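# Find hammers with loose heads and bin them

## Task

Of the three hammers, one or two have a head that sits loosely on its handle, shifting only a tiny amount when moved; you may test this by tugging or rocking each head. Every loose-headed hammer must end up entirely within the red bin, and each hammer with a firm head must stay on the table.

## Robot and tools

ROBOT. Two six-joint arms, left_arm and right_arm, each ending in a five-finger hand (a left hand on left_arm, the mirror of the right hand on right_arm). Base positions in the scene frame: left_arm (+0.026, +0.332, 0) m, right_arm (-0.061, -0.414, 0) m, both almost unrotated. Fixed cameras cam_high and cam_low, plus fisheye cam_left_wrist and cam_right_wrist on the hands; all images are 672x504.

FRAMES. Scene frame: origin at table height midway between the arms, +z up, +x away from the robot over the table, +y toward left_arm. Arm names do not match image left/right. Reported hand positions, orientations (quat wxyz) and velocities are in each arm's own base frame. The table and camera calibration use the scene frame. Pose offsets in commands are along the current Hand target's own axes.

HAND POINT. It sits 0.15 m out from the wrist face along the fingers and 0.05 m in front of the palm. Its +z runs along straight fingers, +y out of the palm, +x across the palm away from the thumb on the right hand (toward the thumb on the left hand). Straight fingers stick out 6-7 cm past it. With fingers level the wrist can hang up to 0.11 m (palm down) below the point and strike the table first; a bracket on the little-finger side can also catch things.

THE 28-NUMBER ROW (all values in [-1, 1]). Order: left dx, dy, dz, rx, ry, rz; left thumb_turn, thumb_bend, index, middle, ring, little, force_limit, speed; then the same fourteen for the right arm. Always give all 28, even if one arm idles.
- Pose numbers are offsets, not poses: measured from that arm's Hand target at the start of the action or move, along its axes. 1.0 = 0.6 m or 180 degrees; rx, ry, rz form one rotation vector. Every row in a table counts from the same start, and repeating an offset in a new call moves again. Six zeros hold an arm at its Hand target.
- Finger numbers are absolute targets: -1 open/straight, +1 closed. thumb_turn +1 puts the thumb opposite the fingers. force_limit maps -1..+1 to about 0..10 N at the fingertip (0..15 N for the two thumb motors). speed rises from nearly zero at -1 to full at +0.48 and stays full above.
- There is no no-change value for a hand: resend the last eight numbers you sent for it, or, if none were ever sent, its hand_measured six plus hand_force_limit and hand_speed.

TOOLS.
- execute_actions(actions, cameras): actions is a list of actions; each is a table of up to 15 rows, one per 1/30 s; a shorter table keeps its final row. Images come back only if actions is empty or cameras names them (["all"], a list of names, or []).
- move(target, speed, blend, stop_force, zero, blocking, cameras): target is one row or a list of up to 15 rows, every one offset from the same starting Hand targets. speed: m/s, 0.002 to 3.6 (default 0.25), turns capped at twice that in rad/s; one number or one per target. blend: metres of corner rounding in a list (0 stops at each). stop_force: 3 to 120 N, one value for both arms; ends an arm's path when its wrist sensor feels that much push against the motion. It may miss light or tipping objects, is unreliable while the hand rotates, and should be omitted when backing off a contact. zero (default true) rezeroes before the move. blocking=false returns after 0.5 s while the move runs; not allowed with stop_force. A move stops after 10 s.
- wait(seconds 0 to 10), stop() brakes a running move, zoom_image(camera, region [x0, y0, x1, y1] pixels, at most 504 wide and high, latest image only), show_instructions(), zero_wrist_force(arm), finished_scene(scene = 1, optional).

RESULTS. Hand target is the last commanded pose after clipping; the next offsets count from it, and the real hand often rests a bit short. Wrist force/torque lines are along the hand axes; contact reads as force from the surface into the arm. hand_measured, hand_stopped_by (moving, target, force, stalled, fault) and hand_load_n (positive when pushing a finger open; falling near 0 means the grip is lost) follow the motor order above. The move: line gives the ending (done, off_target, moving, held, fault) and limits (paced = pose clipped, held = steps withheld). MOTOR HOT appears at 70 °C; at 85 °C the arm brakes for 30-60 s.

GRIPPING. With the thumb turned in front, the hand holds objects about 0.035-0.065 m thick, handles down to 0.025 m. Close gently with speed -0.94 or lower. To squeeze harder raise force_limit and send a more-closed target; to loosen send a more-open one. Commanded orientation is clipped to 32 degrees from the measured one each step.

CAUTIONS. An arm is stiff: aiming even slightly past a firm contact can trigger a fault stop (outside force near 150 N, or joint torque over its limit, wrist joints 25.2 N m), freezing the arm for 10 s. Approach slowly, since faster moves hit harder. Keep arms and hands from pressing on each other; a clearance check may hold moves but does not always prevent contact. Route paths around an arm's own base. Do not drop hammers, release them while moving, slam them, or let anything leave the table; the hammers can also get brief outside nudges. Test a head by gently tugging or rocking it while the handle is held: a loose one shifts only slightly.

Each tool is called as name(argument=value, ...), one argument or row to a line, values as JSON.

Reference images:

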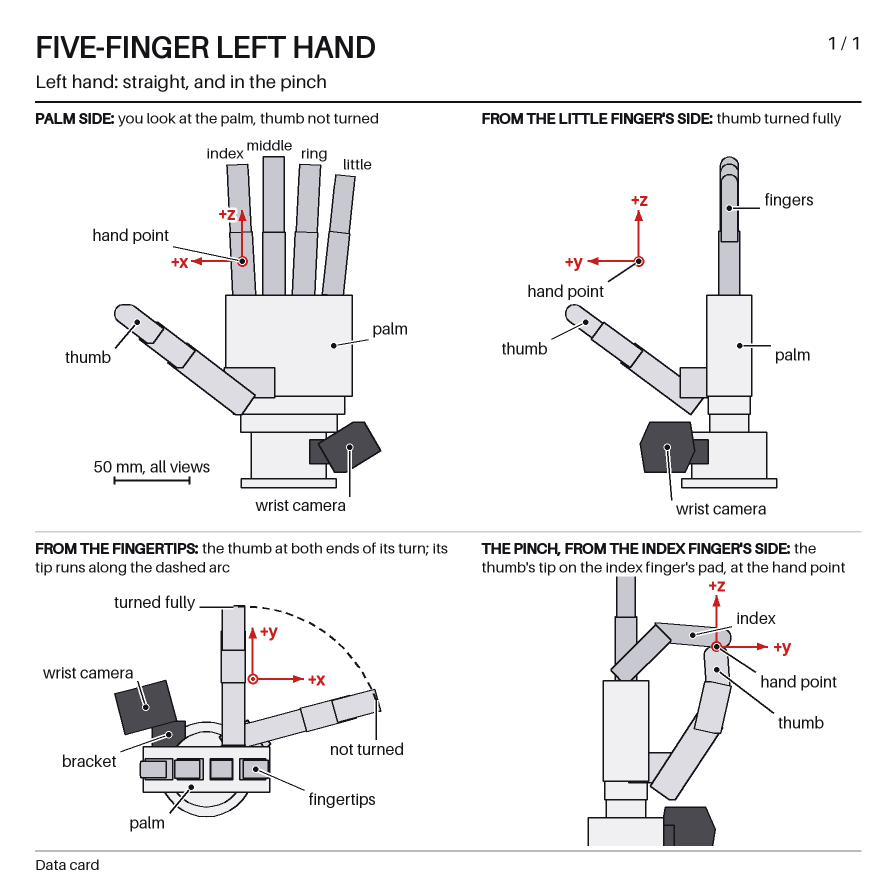

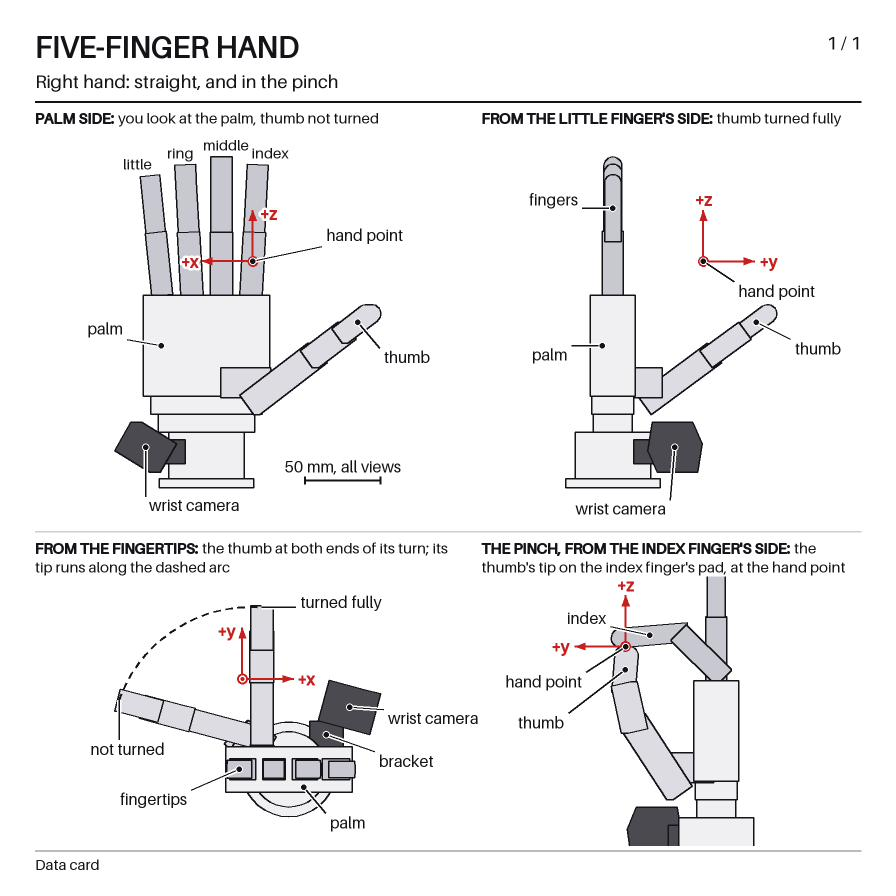

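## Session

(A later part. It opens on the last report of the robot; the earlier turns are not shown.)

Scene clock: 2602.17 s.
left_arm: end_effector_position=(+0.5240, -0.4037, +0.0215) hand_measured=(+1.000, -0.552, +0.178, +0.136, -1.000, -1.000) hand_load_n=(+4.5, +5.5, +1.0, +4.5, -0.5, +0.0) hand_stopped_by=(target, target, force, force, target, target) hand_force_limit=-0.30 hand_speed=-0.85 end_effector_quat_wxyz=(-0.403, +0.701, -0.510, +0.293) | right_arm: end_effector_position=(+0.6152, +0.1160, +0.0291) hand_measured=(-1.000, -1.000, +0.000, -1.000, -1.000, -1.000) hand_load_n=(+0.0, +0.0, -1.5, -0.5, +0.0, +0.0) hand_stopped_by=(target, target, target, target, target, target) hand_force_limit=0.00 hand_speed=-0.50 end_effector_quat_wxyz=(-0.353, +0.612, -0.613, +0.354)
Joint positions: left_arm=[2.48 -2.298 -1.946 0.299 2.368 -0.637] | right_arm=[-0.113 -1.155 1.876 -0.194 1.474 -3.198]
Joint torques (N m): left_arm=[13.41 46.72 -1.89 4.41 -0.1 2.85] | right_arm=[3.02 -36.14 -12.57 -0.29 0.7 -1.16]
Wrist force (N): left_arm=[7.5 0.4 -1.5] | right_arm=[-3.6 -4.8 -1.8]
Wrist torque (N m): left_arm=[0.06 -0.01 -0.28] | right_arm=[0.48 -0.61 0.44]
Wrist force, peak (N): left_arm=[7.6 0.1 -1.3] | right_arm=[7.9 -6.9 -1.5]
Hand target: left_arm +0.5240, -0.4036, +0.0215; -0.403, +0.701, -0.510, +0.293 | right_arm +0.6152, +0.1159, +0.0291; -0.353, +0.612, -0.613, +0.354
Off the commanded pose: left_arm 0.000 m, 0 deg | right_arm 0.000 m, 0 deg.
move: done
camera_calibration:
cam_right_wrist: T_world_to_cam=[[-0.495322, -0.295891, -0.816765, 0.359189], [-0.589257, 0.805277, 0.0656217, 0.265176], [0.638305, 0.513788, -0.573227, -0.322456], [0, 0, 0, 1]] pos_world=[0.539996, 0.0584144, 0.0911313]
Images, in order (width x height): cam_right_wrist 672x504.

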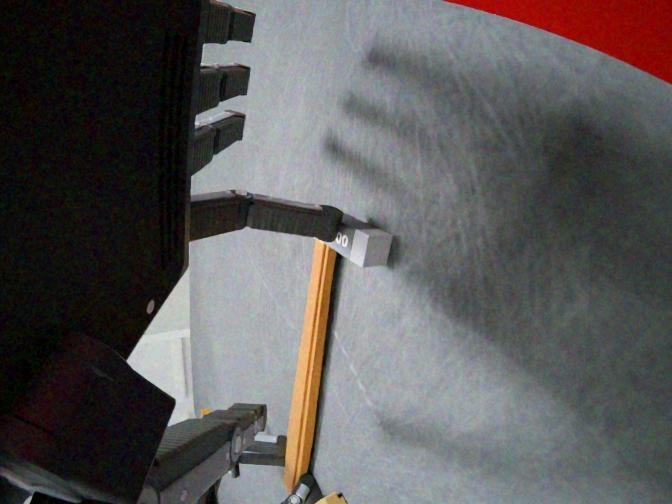

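zoom_image(
  camera="cam_right_wrist",
  region=[305, 195, 365, 255],
)

move(
  target=[0.01, 0, 0, 0, 0, 0, 1, -0.55, 0.4, 0.4, -1, -1, -0.3, -0.85, 0, 0, 0, 0, 0, 0, -1, -1, 0, -1, -1, -1, 0.0, -0.5],
  speed=0.02,
  cameras=["cam_right_wrist"],
)

zoom_image(
  camera="cam_right_wrist",
  region=[305, 195, 365, 255],
)

move(
  target=[-0.015, 0, 0, 0, 0, 0, 1, -0.55, 0.4, 0.4, -1, -1, -0.3, -0.85, 0, 0, 0, 0, 0, 0, -1, -1, 0, -1, -1, -1, 0.0, -0.5],
  speed=0.02,
  cameras=["cam_right_wrist"],
)

zoom_image(
  camera="cam_right_wrist",
  region=[305, 195, 365, 255],
)

Scaled by 8.400 from the camera's 672x504 image, which has a finer 960x720 frame.

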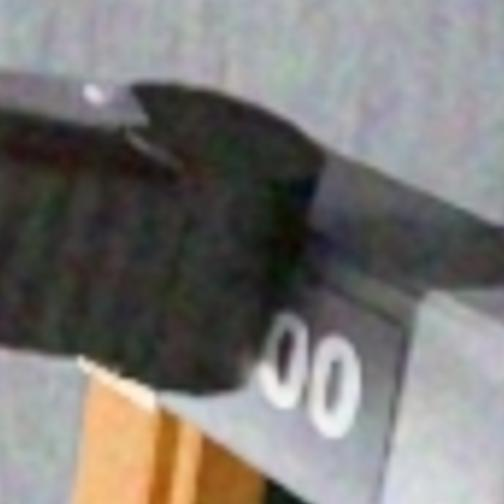

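Scene clock: 2621.33 s.
left_arm: end_effector_position=(+0.5258, -0.4093, +0.0215) hand_measured=(+1.000, -0.552, +0.178, +0.136, -1.000, -1.000) hand_load_n=(-4.0, +5.0, +1.5, +5.5, -0.5, +0.0) hand_stopped_by=(target, target, force, force, target, target) hand_force_limit=-0.30 hand_speed=-0.85 end_effector_quat_wxyz=(-0.403, +0.701, -0.510, +0.293) | right_arm: end_effector_position=(+0.6152, +0.1159, +0.0291) hand_measured=(-1.000, -1.000, +0.000, -1.000, -1.000, -1.000) hand_load_n=(-0.5, +0.0, -0.5, +0.0, +0.0, +0.0) hand_stopped_by=(target, target, target, target, target, target) hand_force_limit=0.00 hand_speed=-0.50 end_effector_quat_wxyz=(-0.353, +0.612, -0.613, +0.354)
Joint positions: left_arm=[2.474 -2.304 -1.93 0.284 2.372 -0.644] | right_arm=[-0.113 -1.155 1.876 -0.194 1.474 -3.198]
Joint torques (N m): left_arm=[-17.46 35.7 24.79 -0.09 1.76 -2.61] | right_arm=[-3.29 -34.69 -7.1 0 -0.87 -0.67]
Wrist force (N): left_arm=[-7.2 -0.7 -0.3] | right_arm=[6.3 -6.4 -1.7]
Wrist torque (N m): left_arm=[0.02 0.07 0.06] | right_arm=[0.53 -0.30 0.38]
Wrist force, peak (N): left_arm=[8.1 0.2 -1.5] | right_arm=[6.5 -6.5 -1.8]
Hand target: left_arm +0.5258, -0.4093, +0.0215; -0.403, +0.701, -0.510, +0.293 | right_arm +0.6152, +0.1159, +0.0291; -0.353, +0.612, -0.613, +0.354
Off the commanded pose: left_arm 0.000 m, 0 deg | right_arm 0.000 m, 0 deg.
move: done
camera_calibration:
cam_right_wrist: T_world_to_cam=[[-0.495473, -0.29581, -0.816702, 0.35923], [-0.589034, 0.805439, 0.0656217, 0.265127], [0.638392, 0.51358, -0.573316, -0.322431], [0, 0, 0, 1]] pos_world=[0.539995, 0.0583141, 0.0911313]
Images, in order (width x height): cam_right_wrist 672x504.

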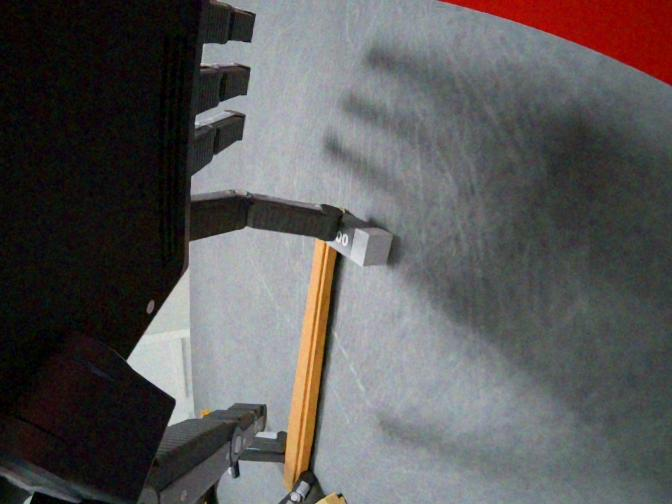

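Scaled by 8.400 from the camera's 672x504 image, which has a finer 960x720 frame.

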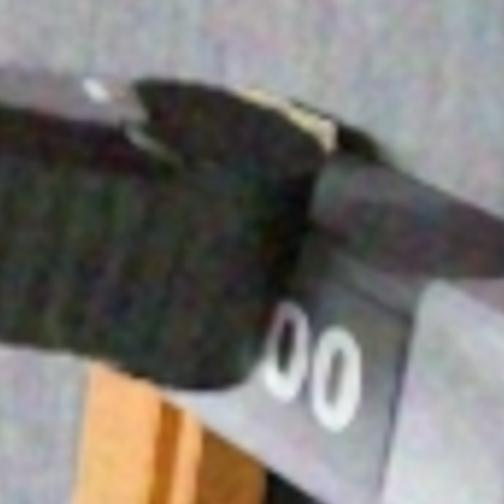

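Scene clock: 2622.13 s.
left_arm: end_effector_position=(+0.5231, -0.4008, +0.0215) hand_measured=(+1.000, -0.552, +0.178, +0.136, -1.000, -1.000) hand_load_n=(+4.5, +5.5, +1.0, +4.5, +0.0, +0.0) hand_stopped_by=(target, target, force, force, target, target) hand_force_limit=-0.30 hand_speed=-0.85 end_effector_quat_wxyz=(-0.403, +0.701, -0.510, +0.293) | right_arm: end_effector_position=(+0.6152, +0.1160, +0.0291) hand_measured=(-1.000, -1.000, +0.000, -1.000, -1.000, -1.000) hand_load_n=(+0.0, +0.0, -1.5, +0.0, +0.0, +0.0) hand_stopped_by=(target, target, target, target, target, target) hand_force_limit=0.00 hand_speed=-0.50 end_effector_quat_wxyz=(-0.353, +0.612, -0.613, +0.354)
Joint positions: left_arm=[2.483 -2.295 -1.954 0.307 2.366 -0.634] | right_arm=[-0.113 -1.155 1.876 -0.194 1.474 -3.198]
Joint torques (N m): left_arm=[14.73 46.42 -2.14 4.51 -0.15 2.84] | right_arm=[6.29 -36.1 -6.47 -0.16 2.17 -0.48]
Wrist force (N): left_arm=[7.3 0.3 -1.2] | right_arm=[-3.1 -4.9 -2.2]
Wrist torque (N m): left_arm=[0.02 0.03 -0.29] | right_arm=[0.51 -0.56 0.44]
Wrist force, peak (N): left_arm=[7.6 0.2 -0.9] | right_arm=[6.4 -6.4 -1.7]
Hand target: left_arm +0.5230, -0.4008, +0.0215; -0.403, +0.701, -0.510, +0.293 | right_arm +0.6152, +0.1159, +0.0291; -0.353, +0.612, -0.613, +0.354
Off the commanded pose: left_arm 0.000 m, 0 deg | right_arm 0.000 m, 0 deg.
move: done
camera_calibration:
cam_right_wrist: T_world_to_cam=[[-0.495322, -0.295891, -0.816765, 0.359189], [-0.589257, 0.805277, 0.0656217, 0.265176], [0.638305, 0.513788, -0.573227, -0.322456], [0, 0, 0, 1]] pos_world=[0.539996, 0.0584144, 0.0911313]
Images, in order (width x height): cam_right_wrist 672x504.

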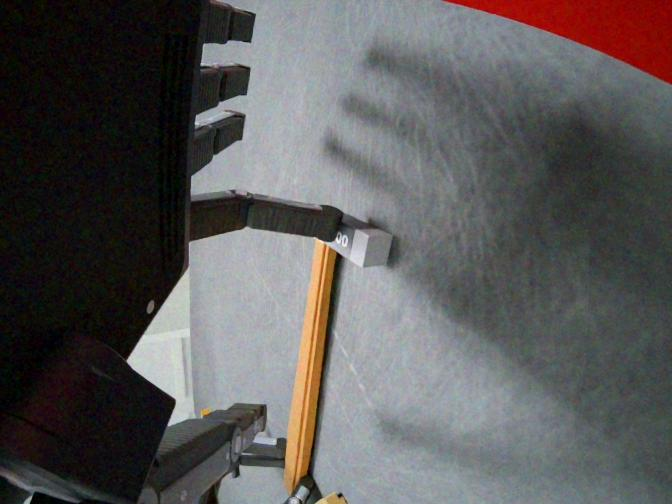

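Scaled by 8.400 from the camera's 672x504 image, which has a finer 960x720 frame.

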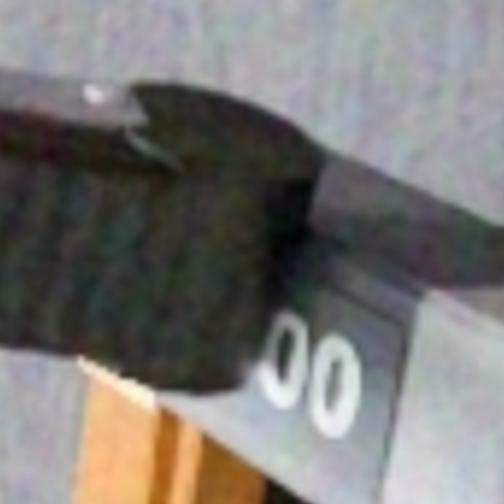

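move(
  target=[0.01, 0, 0, 0, 0, 0, 1, -0.65, -0.5, -0.5, -1, -1, -0.3, -0.6, 0, 0, 0, 0, 0, 0, -1, -1, 0, -1, -1, -1, 0.0, -0.5],
  speed=0.02,
)

move(
  target=[0, -0.1155, -0.0667, 0, 0, 0, 1, -0.65, -0.5, -0.5, -1, -1, -0.3, -0.6, 0, -0.058, -0.0335, 0, 0, 0, -1, -1, 0, -1, -1, -1, 0.0, -0.5],
  speed=0.15,
  cameras=["cam_right_wrist", "cam_high"],
)

Scene clock: 2751.03 s.
left_arm: end_effector_position=(+0.5249, -0.4065, +0.0215) hand_measured=(+1.000, -0.648, -0.500, -0.500, -1.000, -1.000) hand_load_n=(-7.0, -2.0, +0.0, -0.5, +0.0, -0.5) hand_stopped_by=(target, target, target, target, target, target) hand_force_limit=-0.30 hand_speed=-0.60 end_effector_quat_wxyz=(-0.403, +0.701, -0.510, +0.293) | right_arm: end_effector_position=(+0.6152, +0.1159, +0.0291) hand_measured=(-1.000, -1.000, +0.000, -1.000, -1.000, -1.000) hand_load_n=(-0.5, +0.0, -1.5, +0.0, +0.0, +0.0) hand_stopped_by=(target, target, target, target, target, target) hand_force_limit=0.00 hand_speed=-0.50 end_effector_quat_wxyz=(-0.353, +0.612, -0.613, +0.354)
Joint positions: left_arm=[2.477 -2.301 -1.938 0.292 2.37 -0.641] | right_arm=[-0.113 -1.155 1.876 -0.194 1.474 -3.198]
Joint torques (N m): left_arm=[-15.91 32.25 22.61 -0.98 1.97 -2.42] | right_arm=[6.1 -33.6 -4.64 -0.05 1.57 -0.38]
Wrist force (N): left_arm=[-4.1 -6.3 -3.5] | right_arm=[0.9 -4.8 -1.6]
Wrist torque (N m): left_arm=[-0.35 0.02 0.17] | right_arm=[0.51 -0.51 0.43]
Wrist force, peak (N): left_arm=[-2.1 -6.3 -5.7] | right_arm=[-3.2 -5.2 -2.0]
Hand target: left_arm +0.5249, -0.4065, +0.0215; -0.403, +0.701, -0.510, +0.293 | right_arm +0.6152, +0.1159, +0.0291; -0.353, +0.612, -0.613, +0.354
Off the commanded pose: left_arm 0.000 m, 0 deg | right_arm 0.000 m, 0 deg.
move: done

Scene clock: 2752.07 s.
left_arm: end_effector_position=(+0.5251, -0.4064, +0.1015) hand_measured=(+1.000, -0.648, -0.500, -0.500, -1.000, -1.000) hand_load_n=(+0.0, +0.0, +0.0, +0.0, +0.0, +0.0) hand_stopped_by=(target, target, target, target, target, target) hand_force_limit=-0.30 hand_speed=-0.60 end_effector_quat_wxyz=(-0.403, +0.701, -0.510, +0.293) | right_arm: end_effector_position=(+0.6152, +0.1160, +0.0693) hand_measured=(-1.000, -1.000, +0.000, -1.000, -1.000, -1.000) hand_load_n=(+0.0, +0.0, +0.0, +0.0, +0.0, +0.0) hand_stopped_by=(target, target, target, target, target, target) hand_force_limit=0.00 hand_speed=-0.50 end_effector_quat_wxyz=(-0.353, +0.612, -0.613, +0.354)
Joint positions: left_arm=[2.477 -2.13 -1.933 0.117 2.37 -0.64] | right_arm=[-0.113 -1.216 1.838 -0.095 1.474 -3.198]
Joint torques (N m): left_arm=[10.91 44.7 25.81 -0.41 -1.36 -2.08] | right_arm=[-1.13 -45.11 -26.09 2.5 0.28 -1.12]
Wrist force (N): left_arm=[0.6 0.3 -0.4] | right_arm=[1.0 2.6 2.2]
Wrist torque (N m): left_arm=[0.03 -0.03 -0.09] | right_arm=[0.42 -0.42 0.40]
Wrist force, peak (N): left_arm=[-4.0 -6.2 -3.2] | right_arm=[0.5 -5.0 -1.7]
Hand target: left_arm +0.5251, -0.4064, +0.1015; -0.403, +0.701, -0.510, +0.293 | right_arm +0.6152, +0.1159, +0.0693; -0.353, +0.612, -0.613, +0.354
Off the commanded pose: left_arm 0.000 m, 0 deg | right_arm 0.000 m, 0 deg.
move: done
camera_calibration:
cam_right_wrist: T_world_to_cam=[[-0.495416, -0.295762, -0.816755, 0.391983], [-0.589178, 0.805323, 0.0657532, 0.262482], [0.638304, 0.513789, -0.573226, -0.299469], [0, 0, 0, 1]] pos_world=[0.539996, 0.0584143, 0.131231]
Images, in order (width x height): cam_high 672x504, cam_right_wrist 672x504.

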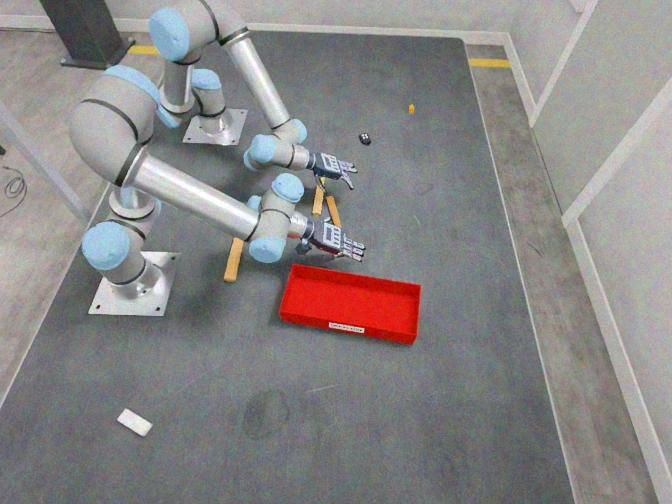

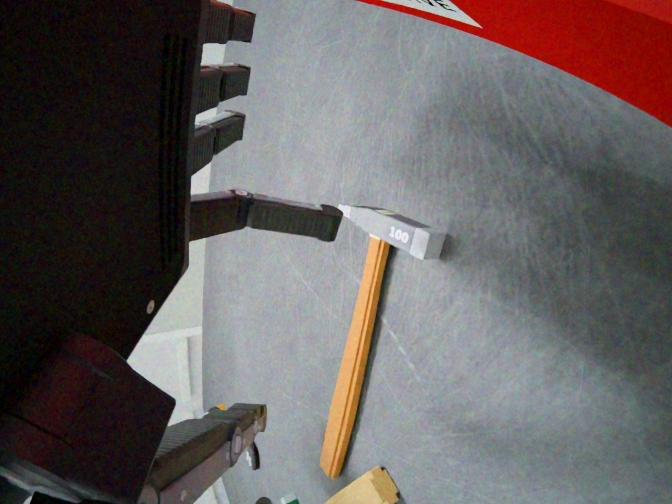

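move(
  target=[-0.391, -0.098, -0.164, 0, 0, 0, 1, -0.65, -0.5, -0.5, -1, -1, -0.3, -0.6, -0.0843, -0.0637, 0.0102, 0, -0.0871, -0.0503, 1, -0.6, 0, 0, -1, -1, -0.3, 0.3],
  speed=0.2,
  cameras=["cam_right_wrist"],
)

Scene clock: 2788.83 s.
left_arm: end_effector_position=(+0.4001, -0.2003, +0.2018) hand_measured=(+1.000, -0.648, -0.500, -0.500, -1.000, -1.000) hand_load_n=(+0.0, +0.0, +0.0, +0.0, +0.0, +0.0) hand_stopped_by=(target, target, target, target, target, target) hand_force_limit=-0.30 hand_speed=-0.60 end_effector_quat_wxyz=(-0.403, +0.701, -0.510, +0.293) | right_arm: end_effector_position=(+0.6397, +0.1665, +0.0994) hand_measured=(+1.000, -0.600, +0.000, +0.000, -1.000, -1.000) hand_load_n=(+0.0, +0.0, +0.0, +0.5, -0.5, +0.0) hand_stopped_by=(target, target, target, target, target, target) hand_force_limit=-0.30 hand_speed=0.30 end_effector_quat_wxyz=(-0.405, +0.701, -0.509, +0.294)
Joint positions: left_arm=[2.763 -1.46 -2.494 0.166 2.154 -0.394] | right_arm=[-0.116 -1.158 1.667 0.058 1.201 -3.367]
Joint torques (N m): left_arm=[10.66 18.37 4.88 -0.57 -2.09 2.33] | right_arm=[8.11 -25.55 -27.19 2.69 -2.87 -2.17]
Wrist force (N): left_arm=[0.7 0.3 -0.5] | right_arm=[1.0 2.3 2.0]
Wrist torque (N m): left_arm=[0.04 -0.05 -0.16] | right_arm=[0.40 -0.42 0.42]
Wrist force, peak (N): left_arm=[1.5 0.5 0.1] | right_arm=[1.1 2.7 2.4]
Hand target: left_arm +0.4001, -0.2003, +0.2019; -0.403, +0.701, -0.510, +0.293 | right_arm +0.6397, +0.1665, +0.0994; -0.405, +0.701, -0.509, +0.294
Off the commanded pose: left_arm 0.000 m, 0 deg | right_arm 0.000 m, 0 deg.
move: done
camera_calibration:
cam_right_wrist: T_world_to_cam=[[-0.378907, -0.435074, -0.816786, 0.392288], [-0.810251, 0.582394, 0.0656548, 0.412812], [0.447126, 0.686679, -0.573192, -0.230256], [0, 0, 0, 1]] pos_world=[0.586076, 0.0883674, 0.161331]
Images, in order (width x height): cam_right_wrist 672x504.

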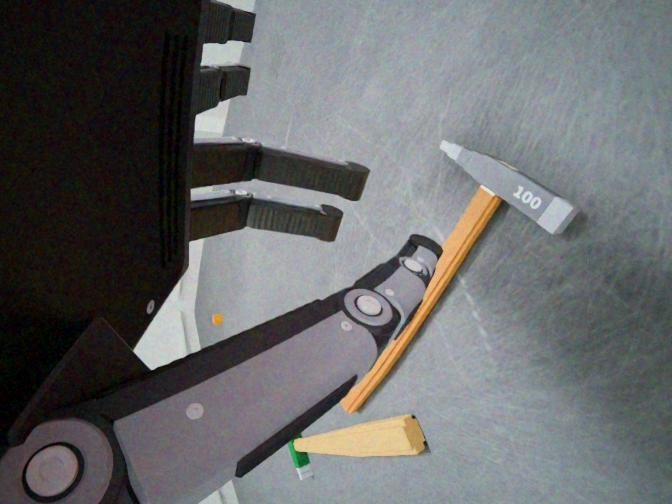

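move(
  target=[0, 0, 0, 0, 0, 0, 1, -0.65, -0.5, -0.5, -1, -1, -0.3, -0.6, 0.0022, 0.0767, 0.0473, 0, 0, 0, 1, -0.6, 0, 0, -1, -1, -0.3, 0.3],
  speed=0.1,
  cameras=["cam_right_wrist"],
)

Scene clock: 2805.07 s.
left_arm: end_effector_position=(+0.4001, -0.2003, +0.2019) hand_measured=(+1.000, -0.648, -0.500, -0.500, -1.000, -1.000) hand_load_n=(+0.0, +0.0, +0.0, +0.0, +0.0, +0.0) hand_stopped_by=(target, target, target, target, target, target) hand_force_limit=-0.30 hand_speed=-0.60 end_effector_quat_wxyz=(-0.403, +0.701, -0.510, +0.293) | right_arm: end_effector_position=(+0.6416, +0.1657, +0.0454) hand_measured=(+1.000, -0.600, +0.000, +0.000, -1.000, -1.000) hand_load_n=(+0.0, +0.0, +0.0, +0.0, +0.0, +0.0) hand_stopped_by=(target, target, target, target, target, target) hand_force_limit=-0.30 hand_speed=0.30 end_effector_quat_wxyz=(-0.404, +0.701, -0.509, +0.294)
Joint positions: left_arm=[2.763 -1.46 -2.494 0.166 2.154 -0.394] | right_arm=[-0.117 -1.085 1.717 -0.065 1.2 -3.368]
Joint torques (N m): left_arm=[10.96 18.1 5.39 -0.5 -1.97 2.28] | right_arm=[-7.4 -27.11 -7.67 -2.36 -2.84 1.33]
Wrist force (N): left_arm=[0.4 0.4 -0.4] | right_arm=[1.0 2.7 2.1]
Wrist torque (N m): left_arm=[0.05 0.01 -0.18] | right_arm=[0.46 -0.43 0.41]
Wrist force, peak (N): left_arm=[0.7 0.7 -0.6] | right_arm=[0.8 3.0 2.7]
Hand target: left_arm +0.4001, -0.2003, +0.2019; -0.403, +0.701, -0.510, +0.293 | right_arm +0.6416, +0.1657, +0.0453; -0.405, +0.701, -0.509, +0.294
Off the commanded pose: left_arm 0.000 m, 0 deg | right_arm 0.000 m, 0 deg.
move: done
camera_calibration:
cam_right_wrist: T_world_to_cam=[[-0.378858, -0.435147, -0.81677, 0.34853], [-0.810318, 0.582303, 0.0656345, 0.418412], [0.447047, 0.68671, -0.573218, -0.261463], [0, 0, 0, 1]] pos_world=[0.587977, 0.0875676, 0.107331]
Images, in order (width x height): cam_right_wrist 672x504.

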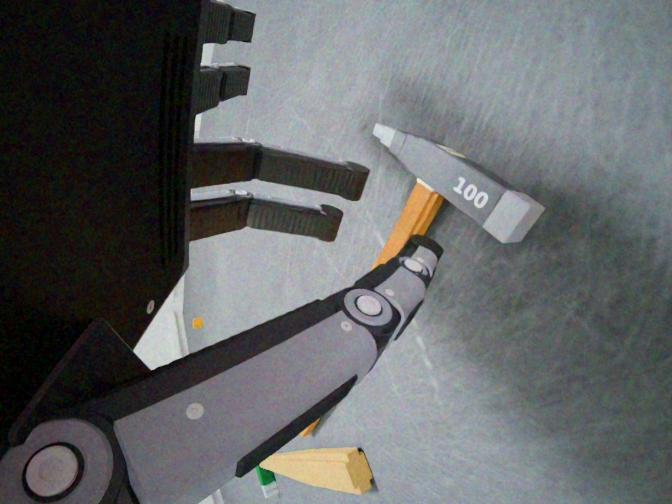

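move(
  target=[0, 0, 0, 0, 0, 0, 1, -0.65, -0.5, -0.5, -1, -1, -0.3, -0.6, 0, 0.0351, 0.0203, 0, 0, 0, 1, -0.6, 0, 0, -1, -1, -0.3, 0.3],
  speed=0.03,
  stop_force=4,
  cameras=["cam_right_wrist"],
)

Scene clock: 2817.07 s.
left_arm: end_effector_position=(+0.4001, -0.2003, +0.2019) hand_measured=(+1.000, -0.648, -0.500, -0.500, -1.000, -1.000) hand_load_n=(+0.0, +0.0, +0.0, +0.0, +0.0, +0.0) hand_stopped_by=(target, target, target, target, target, target) hand_force_limit=-0.30 hand_speed=-0.60 end_effector_quat_wxyz=(-0.403, +0.701, -0.510, +0.293) | right_arm: end_effector_position=(+0.6416, +0.1657, +0.0210) hand_measured=(+1.000, -0.600, +0.000, +0.000, -1.000, -1.000) hand_load_n=(+0.0, +0.0, +0.0, +0.0, +0.0, +0.0) hand_stopped_by=(target, target, target, target, target, target) hand_force_limit=-0.30 hand_speed=0.30 end_effector_quat_wxyz=(-0.405, +0.701, -0.509, +0.294)
Joint positions: left_arm=[2.763 -1.46 -2.494 0.166 2.154 -0.394] | right_arm=[-0.117 -1.05 1.736 -0.12 1.2 -3.368]
Joint torques (N m): left_arm=[10.88 18.55 5.29 -0.44 -1.88 2.31] | right_arm=[5.83 -27.79 -7.87 -2.1 1.25 0.37]
Wrist force (N): left_arm=[0.5 0.6 -0.4] | right_arm=[1.1 2.3 2.4]
Wrist torque (N m): left_arm=[0.08 -0.01 -0.19] | right_arm=[0.39 -0.44 0.41]
Wrist force, peak (N): left_arm=[0.7 0.7 -0.6] | right_arm=[1.0 2.6 2.5]
Hand target: left_arm +0.4001, -0.2003, +0.2019; -0.403, +0.701, -0.510, +0.293 | right_arm +0.6416, +0.1657, +0.0210; -0.405, +0.701, -0.509, +0.294
Off the commanded pose: left_arm 0.000 m, 0 deg | right_arm 0.000 m, 0 deg.
move: done
camera_calibration:
cam_right_wrist: T_world_to_cam=[[-0.378858, -0.435147, -0.81677, 0.328644], [-0.810318, 0.582303, 0.0656345, 0.419956], [0.447047, 0.68671, -0.573218, -0.275518], [0, 0, 0, 1]] pos_world=[0.587977, 0.0876676, 0.0829313]
Images, in order (width x height): cam_right_wrist 672x504.

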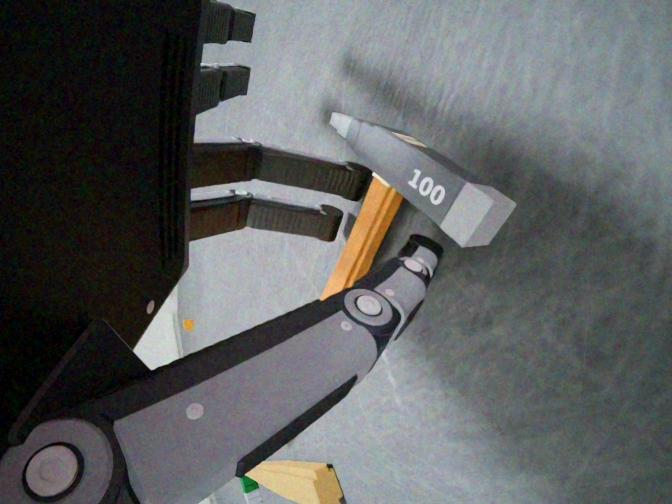

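move(
  target=[0, 0, 0, 0, 0, 0, 1, -0.65, -0.5, -0.5, -1, -1, -0.3, -0.6, 0, 0, 0, 0, 0, 0, 1, -0.55, 0.4, 0.4, -1, -1, -0.3, -0.85],
  speed=0.1,
)

move(
  target=[0, 0, 0, 0, 0, 0, 1, -0.65, -0.5, -0.5, -1, -1, -0.3, -0.6, 0, 0, 0, 0, 0, 0, 1, -0.4, 0.5, 0.5, -1, -1, 0.1, -0.85],
  speed=0.1,
  cameras=["cam_right_wrist"],
)

Scene clock: 2825.60 s.
left_arm: end_effector_position=(+0.4001, -0.2003, +0.2019) hand_measured=(+1.000, -0.648, -0.500, -0.500, -1.000, -1.000) hand_load_n=(+0.0, +0.5, +0.0, +0.0, -0.5, +0.0) hand_stopped_by=(target, target, target, target, target, target) hand_force_limit=-0.30 hand_speed=-0.60 end_effector_quat_wxyz=(-0.403, +0.701, -0.510, +0.293) | right_arm: end_effector_position=(+0.6416, +0.1657, +0.0210) hand_measured=(+1.000, -0.550, +0.400, +0.304, -1.000, -1.000) hand_load_n=(+0.5, +2.0, +0.0, +3.0, +0.0, +0.0) hand_stopped_by=(target, target, target, force, target, target) hand_force_limit=-0.30 hand_speed=-0.85 end_effector_quat_wxyz=(-0.405, +0.701, -0.509, +0.294)
Joint positions: left_arm=[2.763 -1.46 -2.494 0.166 2.154 -0.394] | right_arm=[-0.117 -1.05 1.736 -0.12 1.2 -3.368]
Joint torques (N m): left_arm=[10.93 17.99 4.91 -0.53 -1.76 2.34] | right_arm=[5.59 -29.19 -9.46 -0.91 1.13 1.34]
Wrist force (N): left_arm=[0.4 0.6 -0.4] | right_arm=[0.8 -0.6 1.2]
Wrist torque (N m): left_arm=[0.08 0.01 -0.19] | right_arm=[0.37 -0.38 0.35]
Wrist force, peak (N): left_arm=[0.9 0.4 -0.4] | right_arm=[1.0 2.7 2.8]
Hand target: left_arm +0.4001, -0.2003, +0.2019; -0.403, +0.701, -0.510, +0.293 | right_arm +0.6416, +0.1657, +0.0210; -0.405, +0.701, -0.509, +0.294
Off the commanded pose: left_arm 0.000 m, 0 deg | right_arm 0.000 m, 0 deg.
move: done

Scene clock: 2826.10 s.
left_arm: end_effector_position=(+0.4001, -0.2003, +0.2019) hand_measured=(+1.000, -0.648, -0.500, -0.500, -1.000, -1.000) hand_load_n=(+0.0, +0.0, +0.0, +0.0, +0.0, +0.0) hand_stopped_by=(target, target, target, target, target, target) hand_force_limit=-0.30 hand_speed=-0.60 end_effector_quat_wxyz=(-0.403, +0.701, -0.510, +0.293) | right_arm: end_effector_position=(+0.6416, +0.1657, +0.0210) hand_measured=(+1.000, -0.536, +0.500, +0.316, -1.000, -1.000) hand_load_n=(+1.0, +8.5, +0.0, +5.5, +0.0, +0.0) hand_stopped_by=(target, force, target, force, target, target) hand_force_limit=0.10 hand_speed=-0.85 end_effector_quat_wxyz=(-0.405, +0.701, -0.509, +0.294)
Joint positions: left_arm=[2.763 -1.46 -2.494 0.166 2.154 -0.394] | right_arm=[-0.117 -1.05 1.736 -0.12 1.2 -3.368]
Joint torques (N m): left_arm=[11.19 17.73 5.27 -0.4 -1.77 2.23] | right_arm=[7.38 -29.69 -9.22 -0.31 1.12 1.44]
Wrist force (N): left_arm=[0.4 0.5 -0.3] | right_arm=[1.4 -0.9 0.1]
Wrist torque (N m): left_arm=[0.07 0.00 -0.19] | right_arm=[0.30 -0.42 0.36]
Wrist force, peak (N): left_arm=[0.6 0.5 -0.6] | right_arm=[1.0 -1.3 1.9]
Hand target: left_arm +0.4001, -0.2003, +0.2019; -0.403, +0.701, -0.510, +0.293 | right_arm +0.6416, +0.1657, +0.0210; -0.405, +0.701, -0.509, +0.294
Off the commanded pose: left_arm 0.000 m, 0 deg | right_arm 0.000 m, 0 deg.
move: done
camera_calibration:
cam_right_wrist: T_world_to_cam=[[-0.378907, -0.435074, -0.816786, 0.328668], [-0.810251, 0.582394, 0.0656548, 0.419907], [0.447126, 0.686679, -0.573192, -0.275564], [0, 0, 0, 1]] pos_world=[0.587976, 0.0876674, 0.0829312]
Images, in order (width x height): cam_right_wrist 672x504.

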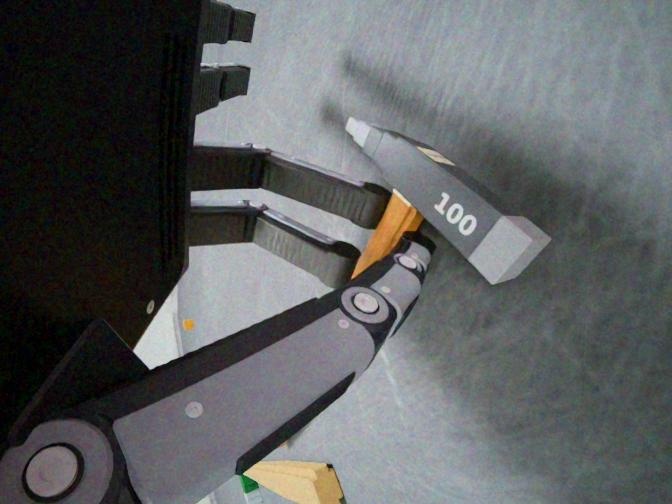

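move(
  target=[0, 0, 0, 0, 0, 0, 1, -0.65, -0.5, -0.5, -1, -1, -0.3, -0.6, 0, 0, 0, 0, 0, 0, 1, -0.4, 0.75, 0.5, -1, -1, 0.1, -0.85],
  speed=0.1,
  cameras=["cam_right_wrist"],
)

Scene clock: 2831.80 s.
left_arm: end_effector_position=(+0.4001, -0.2003, +0.2019) hand_measured=(+1.000, -0.648, -0.500, -0.500, -1.000, -1.000) hand_load_n=(+0.0, +0.0, +0.0, +0.0, +0.0, +0.0) hand_stopped_by=(target, target, target, target, target, target) hand_force_limit=-0.30 hand_speed=-0.60 end_effector_quat_wxyz=(-0.403, +0.701, -0.510, +0.293) | right_arm: end_effector_position=(+0.6416, +0.1657, +0.0210) hand_measured=(+1.000, -0.536, +0.750, +0.316, -1.000, -1.000) hand_load_n=(+1.0, +8.5, +0.0, +5.5, +0.0, +0.0) hand_stopped_by=(target, force, target, force, target, target) hand_force_limit=0.10 hand_speed=-0.85 end_effector_quat_wxyz=(-0.405, +0.701, -0.509, +0.294)
Joint positions: left_arm=[2.763 -1.46 -2.494 0.166 2.154 -0.394] | right_arm=[-0.117 -1.05 1.736 -0.12 1.2 -3.368]
Joint torques (N m): left_arm=[10.78 18.1 5.01 -0.33 -1.74 2.28] | right_arm=[7.2 -33.05 -12.03 2.86 1.26 1.33]
Wrist force (N): left_arm=[0.6 0.4 -0.7] | right_arm=[1.1 -0.7 -0.2]
Wrist torque (N m): left_arm=[0.07 -0.04 -0.18] | right_arm=[0.34 -0.37 0.35]
Wrist force, peak (N): left_arm=[0.8 0.5 -0.5] | right_arm=[1.5 -0.8 0.0]
Hand target: left_arm +0.4001, -0.2003, +0.2019; -0.403, +0.701, -0.510, +0.293 | right_arm +0.6416, +0.1657, +0.0210; -0.405, +0.701, -0.509, +0.294
Off the commanded pose: left_arm 0.000 m, 0 deg | right_arm 0.000 m, 0 deg.
move: done
camera_calibration:
cam_right_wrist: T_world_to_cam=[[-0.378924, -0.4351, -0.816765, 0.328678], [-0.810288, 0.582338, 0.0657008, 0.419929], [0.447047, 0.68671, -0.573218, -0.275518], [0, 0, 0, 1]] pos_world=[0.587977, 0.0876675, 0.0829311]
Images, in order (width x height): cam_right_wrist 672x504.

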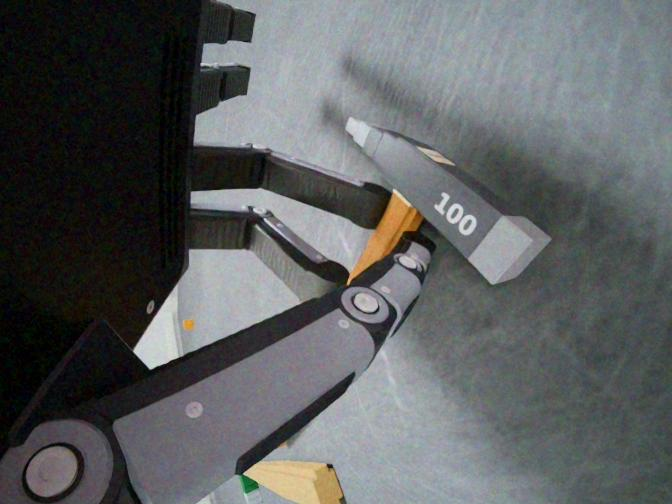

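move(
  target=[0, 0, 0, 0, 0, 0, 1, -0.65, -0.5, -0.5, -1, -1, -0.3, -0.6, 0, 0, 0, 0, 0, 0, 1, -0.4, 0.3, 0.5, -1, -1, 0.1, -0.85],
  speed=0.1,
)

move(
  target=[0, 0, 0, 0, 0, 0, 1, -0.65, -0.5, -0.5, -1, -1, -0.3, -0.6, 0, -0.0289, -0.0167, 0, 0, 0, 1, -0.4, 0.3, 0.5, -1, -1, 0.1, -0.85],
  speed=0.05,
  cameras=["cam_right_wrist"],
)

Scene clock: 2843.87 s.
left_arm: end_effector_position=(+0.4001, -0.2003, +0.2019) hand_measured=(+1.000, -0.648, -0.500, -0.500, -1.000, -1.000) hand_load_n=(+0.0, +0.0, +0.0, -0.5, +0.0, +0.0) hand_stopped_by=(target, target, target, target, target, target) hand_force_limit=-0.30 hand_speed=-0.60 end_effector_quat_wxyz=(-0.403, +0.701, -0.510, +0.293) | right_arm: end_effector_position=(+0.6416, +0.1657, +0.0210) hand_measured=(+1.000, -0.536, +0.300, +0.316, -1.000, -1.000) hand_load_n=(+1.0, +8.5, +0.0, +5.5, +0.0, +0.0) hand_stopped_by=(target, force, target, force, target, target) hand_force_limit=0.10 hand_speed=-0.85 end_effector_quat_wxyz=(-0.405, +0.701, -0.509, +0.294)
Joint positions: left_arm=[2.763 -1.46 -2.494 0.166 2.154 -0.394] | right_arm=[-0.117 -1.05 1.736 -0.12 1.2 -3.368]
Joint torques (N m): left_arm=[10.93 18.08 5.39 -0.41 -1.67 2.27] | right_arm=[6.53 -35.95 -17.83 2.76 1.02 1.35]
Wrist force (N): left_arm=[0.7 0.4 -0.3] | right_arm=[1.5 -0.6 0.0]
Wrist torque (N m): left_arm=[0.04 -0.04 -0.17] | right_arm=[0.34 -0.43 0.37]
Wrist force, peak (N): left_arm=[0.4 0.7 -0.7] | right_arm=[1.4 -0.9 -0.2]
Hand target: left_arm +0.4001, -0.2003, +0.2019; -0.403, +0.701, -0.510, +0.293 | right_arm +0.6416, +0.1657, +0.0210; -0.405, +0.701, -0.509, +0.294
Off the commanded pose: left_arm 0.000 m, 0 deg | right_arm 0.000 m, 0 deg.
move: done

Scene clock: 2844.70 s.
left_arm: end_effector_position=(+0.4001, -0.2003, +0.2019) hand_measured=(+1.000, -0.648, -0.500, -0.500, -1.000, -1.000) hand_load_n=(+0.0, +0.0, +0.0, +0.0, +0.0, +0.0) hand_stopped_by=(target, target, target, target, target, target) hand_force_limit=-0.30 hand_speed=-0.60 end_effector_quat_wxyz=(-0.403, +0.701, -0.510, +0.293) | right_arm: end_effector_position=(+0.6416, +0.1657, +0.0410) hand_measured=(+1.000, -0.534, +0.300, +0.316, -1.000, -1.000) hand_load_n=(+0.5, +0.0, +0.0, +0.0, +0.0, +0.0) hand_stopped_by=(target, force, target, force, target, target) hand_force_limit=0.10 hand_speed=-0.85 end_effector_quat_wxyz=(-0.405, +0.701, -0.509, +0.294)
Joint positions: left_arm=[2.763 -1.46 -2.494 0.166 2.154 -0.394] | right_arm=[-0.117 -1.079 1.721 -0.075 1.2 -3.368]
Joint torques (N m): left_arm=[11.02 18.26 4.68 -0.32 -1.69 2.3] | right_arm=[4.2 -50.84 -25.34 3.04 0.97 0.59]
Wrist force (N): left_arm=[0.3 0.2 -0.3] | right_arm=[1.2 2.6 2.3]
Wrist torque (N m): left_arm=[0.03 0.03 -0.19] | right_arm=[0.43 -0.46 0.42]
Wrist force, peak (N): left_arm=[0.5 0.3 -0.8] | right_arm=[0.8 2.6 2.4]
Hand target: left_arm +0.4001, -0.2003, +0.2019; -0.403, +0.701, -0.510, +0.293 | right_arm +0.6416, +0.1657, +0.0410; -0.405, +0.701, -0.509, +0.294
Off the commanded pose: left_arm 0.000 m, 0 deg | right_arm 0.000 m, 0 deg.
move: done
camera_calibration:
cam_right_wrist: T_world_to_cam=[[-0.378974, -0.435026, -0.816781, 0.345037], [-0.81022, 0.582429, 0.0657222, 0.418566], [0.447126, 0.68668, -0.573192, -0.2641], [0, 0, 0, 1]] pos_world=[0.587976, 0.0876673, 0.102931]
Images, in order (width x height): cam_right_wrist 672x504.

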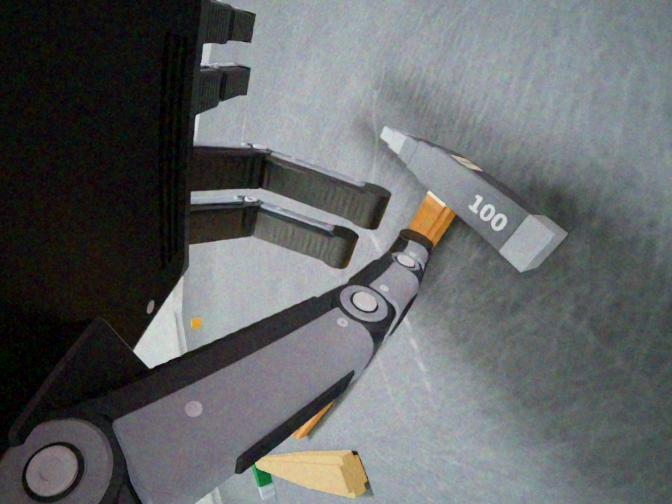

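move(
  target=[0, 0, 0, 0, 0, 0, 1, -0.65, -0.5, -0.5, -1, -1, -0.3, -0.6, -0.0028, 0.0086, -0.0149, 0, 0, 0, 1, -0.5, -0.3, -0.3, -1, -1, 0.1, 0],
  speed=0.05,
)

move(
  target=[0, 0, 0, 0, 0, 0, 1, -0.65, -0.5, -0.5, -1, -1, -0.3, -0.6, 0, 0.0339, 0.0196, 0, 0, 0, 1, -0.5, -0.3, -0.3, -1, -1, 0.1, 0],
  speed=0.03,
  stop_force=4,
  cameras=["cam_right_wrist"],
)

Scene clock: 2881.90 s.
left_arm: end_effector_position=(+0.4001, -0.2003, +0.2019) hand_measured=(+1.000, -0.648, -0.500, -0.500, -1.000, -1.000) hand_load_n=(+0.0, +0.0, +0.0, +0.0, +0.0, +0.0) hand_stopped_by=(target, target, target, target, target, target) hand_force_limit=-0.30 hand_speed=-0.60 end_effector_quat_wxyz=(-0.403, +0.701, -0.510, +0.293) | right_arm: end_effector_position=(+0.6313, +0.1641, +0.0410) hand_measured=(+1.000, -0.500, -0.300, -0.300, -1.000, -1.000) hand_load_n=(+0.0, +0.0, +0.0, -0.5, +0.0, +0.0) hand_stopped_by=(target, target, target, target, target, target) hand_force_limit=0.10 hand_speed=0.00 end_effector_quat_wxyz=(-0.405, +0.701, -0.509, +0.294)
Joint positions: left_arm=[2.763 -1.46 -2.494 0.166 2.154 -0.394] | right_arm=[-0.123 -1.099 1.754 -0.087 1.195 -3.371]
Joint torques (N m): left_arm=[10.82 18.09 5.19 -0.31 -1.6 2.3] | right_arm=[-9.73 -50.11 -6.88 -2.25 -2.74 -2.25]
Wrist force (N): left_arm=[0.4 0.3 -0.4] | right_arm=[1.0 2.2 2.3]
Wrist torque (N m): left_arm=[0.03 0.01 -0.19] | right_arm=[0.37 -0.44 0.40]
Wrist force, peak (N): left_arm=[0.7 0.8 -0.2] | right_arm=[1.1 2.6 2.4]
Hand target: left_arm +0.4001, -0.2003, +0.2019; -0.403, +0.701, -0.510, +0.293 | right_arm +0.6313, +0.1641, +0.0410; -0.405, +0.701, -0.509, +0.294
Off the commanded pose: left_arm 0.000 m, 0 deg | right_arm 0.000 m, 0 deg.
move: done

Scene clock: 2883.90 s.
left_arm: end_effector_position=(+0.4001, -0.2003, +0.2019) hand_measured=(+1.000, -0.648, -0.500, -0.500, -1.000, -1.000) hand_load_n=(+0.0, +0.0, +0.0, +0.0, -0.5, +0.0) hand_stopped_by=(target, target, target, target, target, target) hand_force_limit=-0.30 hand_speed=-0.60 end_effector_quat_wxyz=(-0.403, +0.701, -0.510, +0.293) | right_arm: end_effector_position=(+0.6313, +0.1641, +0.0184) hand_measured=(+1.000, -0.500, -0.300, -0.300, -1.000, -1.000) hand_load_n=(+0.0, +0.0, +0.0, -1.0, +0.0, +0.0) hand_stopped_by=(target, target, target, target, target, target) hand_force_limit=0.10 hand_speed=0.00 end_effector_quat_wxyz=(-0.404, +0.701, -0.509, +0.294)
Joint positions: left_arm=[2.763 -1.46 -2.494 0.166 2.154 -0.394] | right_arm=[-0.123 -1.065 1.772 -0.139 1.195 -3.371]
Joint torques (N m): left_arm=[11.07 18.05 5.34 -0.4 -1.59 2.29] | right_arm=[-8.77 -47.48 -21.89 2.39 1.29 -1.77]
Wrist force (N): left_arm=[0.7 0.4 -0.4] | right_arm=[0.9 -1.2 -1.0]
Wrist torque (N m): left_arm=[0.06 -0.05 -0.17] | right_arm=[0.50 -0.34 0.32]
Wrist force, peak (N): left_arm=[0.6 0.8 -0.6] | right_arm=[0.5 -6.9 -6.6]
Hand target: left_arm +0.4001, -0.2003, +0.2019; -0.403, +0.701, -0.510, +0.293 | right_arm +0.6313, +0.1641, +0.0184; -0.404, +0.701, -0.509, +0.294 (not the last commanded pose)
Off the commanded pose: left_arm 0.000 m, 0 deg | right_arm 0.001 m, 0 deg.
move: contact (right_arm)
camera_calibration:
cam_right_wrist: T_world_to_cam=[[-0.378925, -0.435099, -0.816765, 0.321956], [-0.810287, 0.582338, 0.0657019, 0.412686], [0.447047, 0.68671, -0.573218, -0.271305], [0, 0, 0, 1]] pos_world=[0.577677, 0.0860675, 0.0803311]
Images, in order (width x height): cam_right_wrist 672x504.

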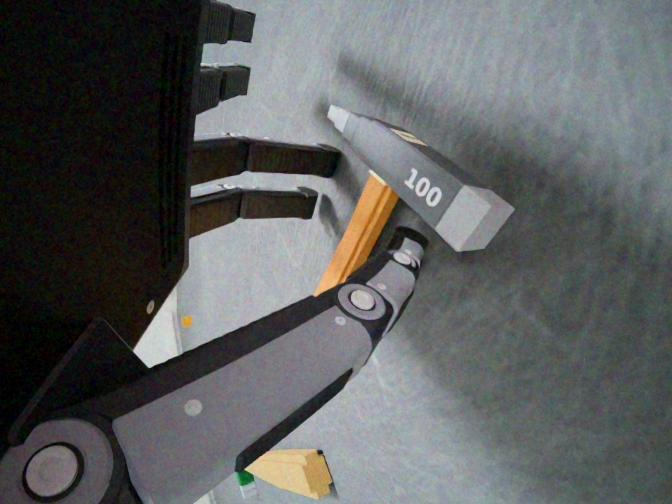

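move(
  target=[0, 0, 0, 0, 0, 0, 1, -0.65, -0.5, -0.5, -1, -1, -0.3, -0.6, 0, 0, 0, 0, 0, 0, 1, -0.5, 0.4, 0.4, -1, -1, -0.4, -0.85],
  speed=0.1,
  cameras=["cam_right_wrist"],
)

Scene clock: 2890.67 s.
left_arm: end_effector_position=(+0.4001, -0.2003, +0.2019) hand_measured=(+1.000, -0.648, -0.500, -0.500, -1.000, -1.000) hand_load_n=(+0.0, +0.0, +0.0, +0.0, +0.0, +0.0) hand_stopped_by=(target, target, target, target, target, target) hand_force_limit=-0.30 hand_speed=-0.60 end_effector_quat_wxyz=(-0.403, +0.701, -0.510, +0.293) | right_arm: end_effector_position=(+0.6313, +0.1641, +0.0184) hand_measured=(+1.000, -0.500, +0.324, -0.290, -1.000, -1.000) hand_load_n=(+0.0, +2.0, +2.5, +7.0, +0.0, +0.0) hand_stopped_by=(target, target, force, force, target, target) hand_force_limit=-0.40 hand_speed=-0.85 end_effector_quat_wxyz=(-0.404, +0.701, -0.509, +0.294)
Joint positions: left_arm=[2.763 -1.46 -2.494 0.166 2.154 -0.394] | right_arm=[-0.123 -1.065 1.772 -0.139 1.195 -3.371]
Joint torques (N m): left_arm=[10.82 17.63 5.21 -0.27 -1.51 2.28] | right_arm=[-8.24 -40.37 -2.76 3.72 1.96 -1.71]
Wrist force (N): left_arm=[0.6 0.2 -0.4] | right_arm=[0.6 -5.6 1.9]
Wrist torque (N m): left_arm=[0.03 -0.01 -0.17] | right_arm=[0.50 -0.39 0.31]
Wrist force, peak (N): left_arm=[0.7 0.7 -0.4] | right_arm=[0.8 -5.5 2.3]
Hand target: left_arm +0.4001, -0.2003, +0.2019; -0.403, +0.701, -0.510, +0.293 | right_arm +0.6313, +0.1641, +0.0184; -0.404, +0.701, -0.509, +0.294
Off the commanded pose: left_arm 0.000 m, 0 deg | right_arm 0.000 m, 0 deg.
move: done
camera_calibration:
cam_right_wrist: T_world_to_cam=[[-0.378858, -0.435147, -0.81677, 0.321922], [-0.810318, 0.582303, 0.0656345, 0.412712], [0.447047, 0.68671, -0.573218, -0.271305], [0, 0, 0, 1]] pos_world=[0.577677, 0.0860676, 0.0803313]
Images, in order (width x height): cam_right_wrist 672x504.

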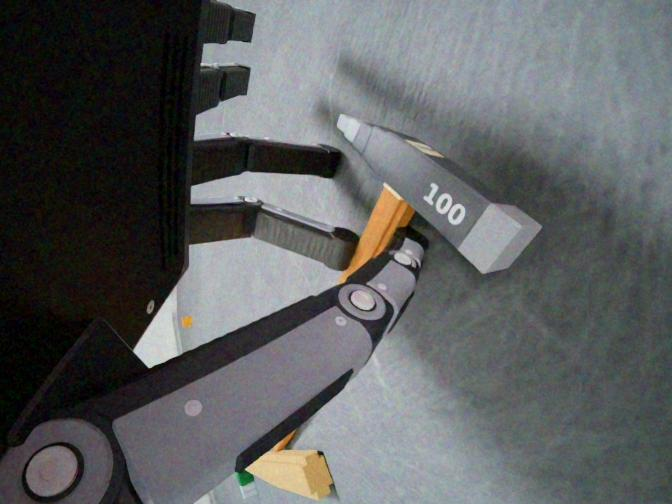

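move(
  target=[0, 0, 0, 0, 0, 0, 1, -0.65, -0.5, -0.5, -1, -1, -0.3, -0.6, 0, -0.0036, -0.0021, 0, 0, 0, 1, -0.5, 0.2, -0.5, -1, -1, -0.4, -0.85],
  speed=0.1,
)

move(
  target=[0, 0, 0, 0, 0, 0, 1, -0.65, -0.5, -0.5, -1, -1, -0.3, -0.6, 0, 0, 0, 0, 0, 0, 1, -0.5, 0.2, 0.4, -1, -1, -0.4, -0.85],
  speed=0.1,
  cameras=["cam_right_wrist"],
)

Scene clock: 2904.00 s.
left_arm: end_effector_position=(+0.4001, -0.2003, +0.2019) hand_measured=(+1.000, -0.648, -0.500, -0.500, -1.000, -1.000) hand_load_n=(+0.0, +0.0, +0.0, +0.0, +0.0, +0.0) hand_stopped_by=(target, target, target, target, target, target) hand_force_limit=-0.30 hand_speed=-0.60 end_effector_quat_wxyz=(-0.403, +0.701, -0.510, +0.293) | right_arm: end_effector_position=(+0.6313, +0.1641, +0.0209) hand_measured=(+1.000, -0.500, +0.200, -0.500, -1.000, -1.000) hand_load_n=(+0.0, +0.5, +0.0, +0.0, +0.0, +0.0) hand_stopped_by=(target, target, target, target, target, target) hand_force_limit=-0.40 hand_speed=-0.85 end_effector_quat_wxyz=(-0.404, +0.701, -0.509, +0.294)
Joint positions: left_arm=[2.763 -1.46 -2.494 0.166 2.154 -0.394] | right_arm=[-0.123 -1.069 1.77 -0.133 1.195 -3.371]
Joint torques (N m): left_arm=[11.04 17.97 4.69 -0.37 -1.47 2.31] | right_arm=[-10.01 -49.3 -24 2.72 1.35 -2]
Wrist force (N): left_arm=[0.4 0.4 0.0] | right_arm=[1.2 2.7 2.2]
Wrist torque (N m): left_arm=[0.03 0.01 -0.19] | right_arm=[0.40 -0.47 0.43]
Wrist force, peak (N): left_arm=[0.9 0.5 -0.4] | right_arm=[0.9 -6.0 2.3]
Hand target: left_arm +0.4001, -0.2003, +0.2019; -0.403, +0.701, -0.510, +0.293 | right_arm +0.6313, +0.1641, +0.0209; -0.404, +0.701, -0.509, +0.294
Off the commanded pose: left_arm 0.000 m, 0 deg | right_arm 0.000 m, 0 deg.
move: done

Scene clock: 2906.07 s.
left_arm: end_effector_position=(+0.4001, -0.2003, +0.2019) hand_measured=(+1.000, -0.648, -0.500, -0.500, -1.000, -1.000) hand_load_n=(+0.0, +0.0, +0.0, +0.0, +0.0, +0.0) hand_stopped_by=(target, target, target, target, target, target) hand_force_limit=-0.30 hand_speed=-0.60 end_effector_quat_wxyz=(-0.403, +0.701, -0.510, +0.293) | right_arm: end_effector_position=(+0.6313, +0.1641, +0.0209) hand_measured=(+1.000, -0.500, +0.200, +0.250, -1.000, -1.000) hand_load_n=(+0.5, +2.5, +0.0, +4.0, +0.0, +0.0) hand_stopped_by=(target, target, target, force, target, target) hand_force_limit=-0.40 hand_speed=-0.85 end_effector_quat_wxyz=(-0.404, +0.701, -0.509, +0.294)
Joint positions: left_arm=[2.763 -1.46 -2.494 0.166 2.154 -0.394] | right_arm=[-0.123 -1.069 1.77 -0.133 1.195 -3.371]
Joint torques (N m): left_arm=[11.08 17.86 5.13 -0.27 -1.41 2.22] | right_arm=[-9.5 -48.72 -22.87 2.31 -0.05 -2.21]
Wrist force (N): left_arm=[0.5 0.5 -0.6] | right_arm=[1.0 1.5 1.7]
Wrist torque (N m): left_arm=[0.07 -0.01 -0.19] | right_arm=[0.40 -0.42 0.40]
Wrist force, peak (N): left_arm=[0.8 0.4 -0.7] | right_arm=[1.2 3.0 2.3]
Hand target: left_arm +0.4001, -0.2003, +0.2019; -0.403, +0.701, -0.510, +0.293 | right_arm +0.6313, +0.1641, +0.0209; -0.404, +0.701, -0.509, +0.294
Off the commanded pose: left_arm 0.000 m, 0 deg | right_arm 0.000 m, 0 deg.
move: done
camera_calibration:
cam_right_wrist: T_world_to_cam=[[-0.37899, -0.435052, -0.81676, 0.324031], [-0.810257, 0.582373, 0.0657681, 0.412495], [0.447046, 0.68671, -0.573218, -0.269871], [0, 0, 0, 1]] pos_world=[0.577677, 0.0860674, 0.0828309]
Images, in order (width x height): cam_right_wrist 672x504.

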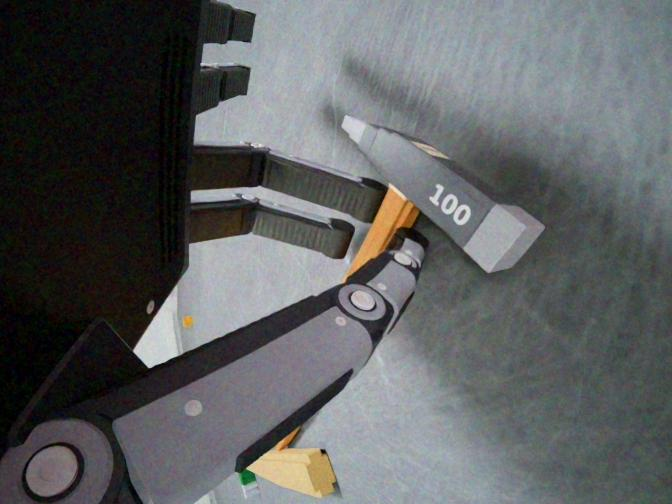

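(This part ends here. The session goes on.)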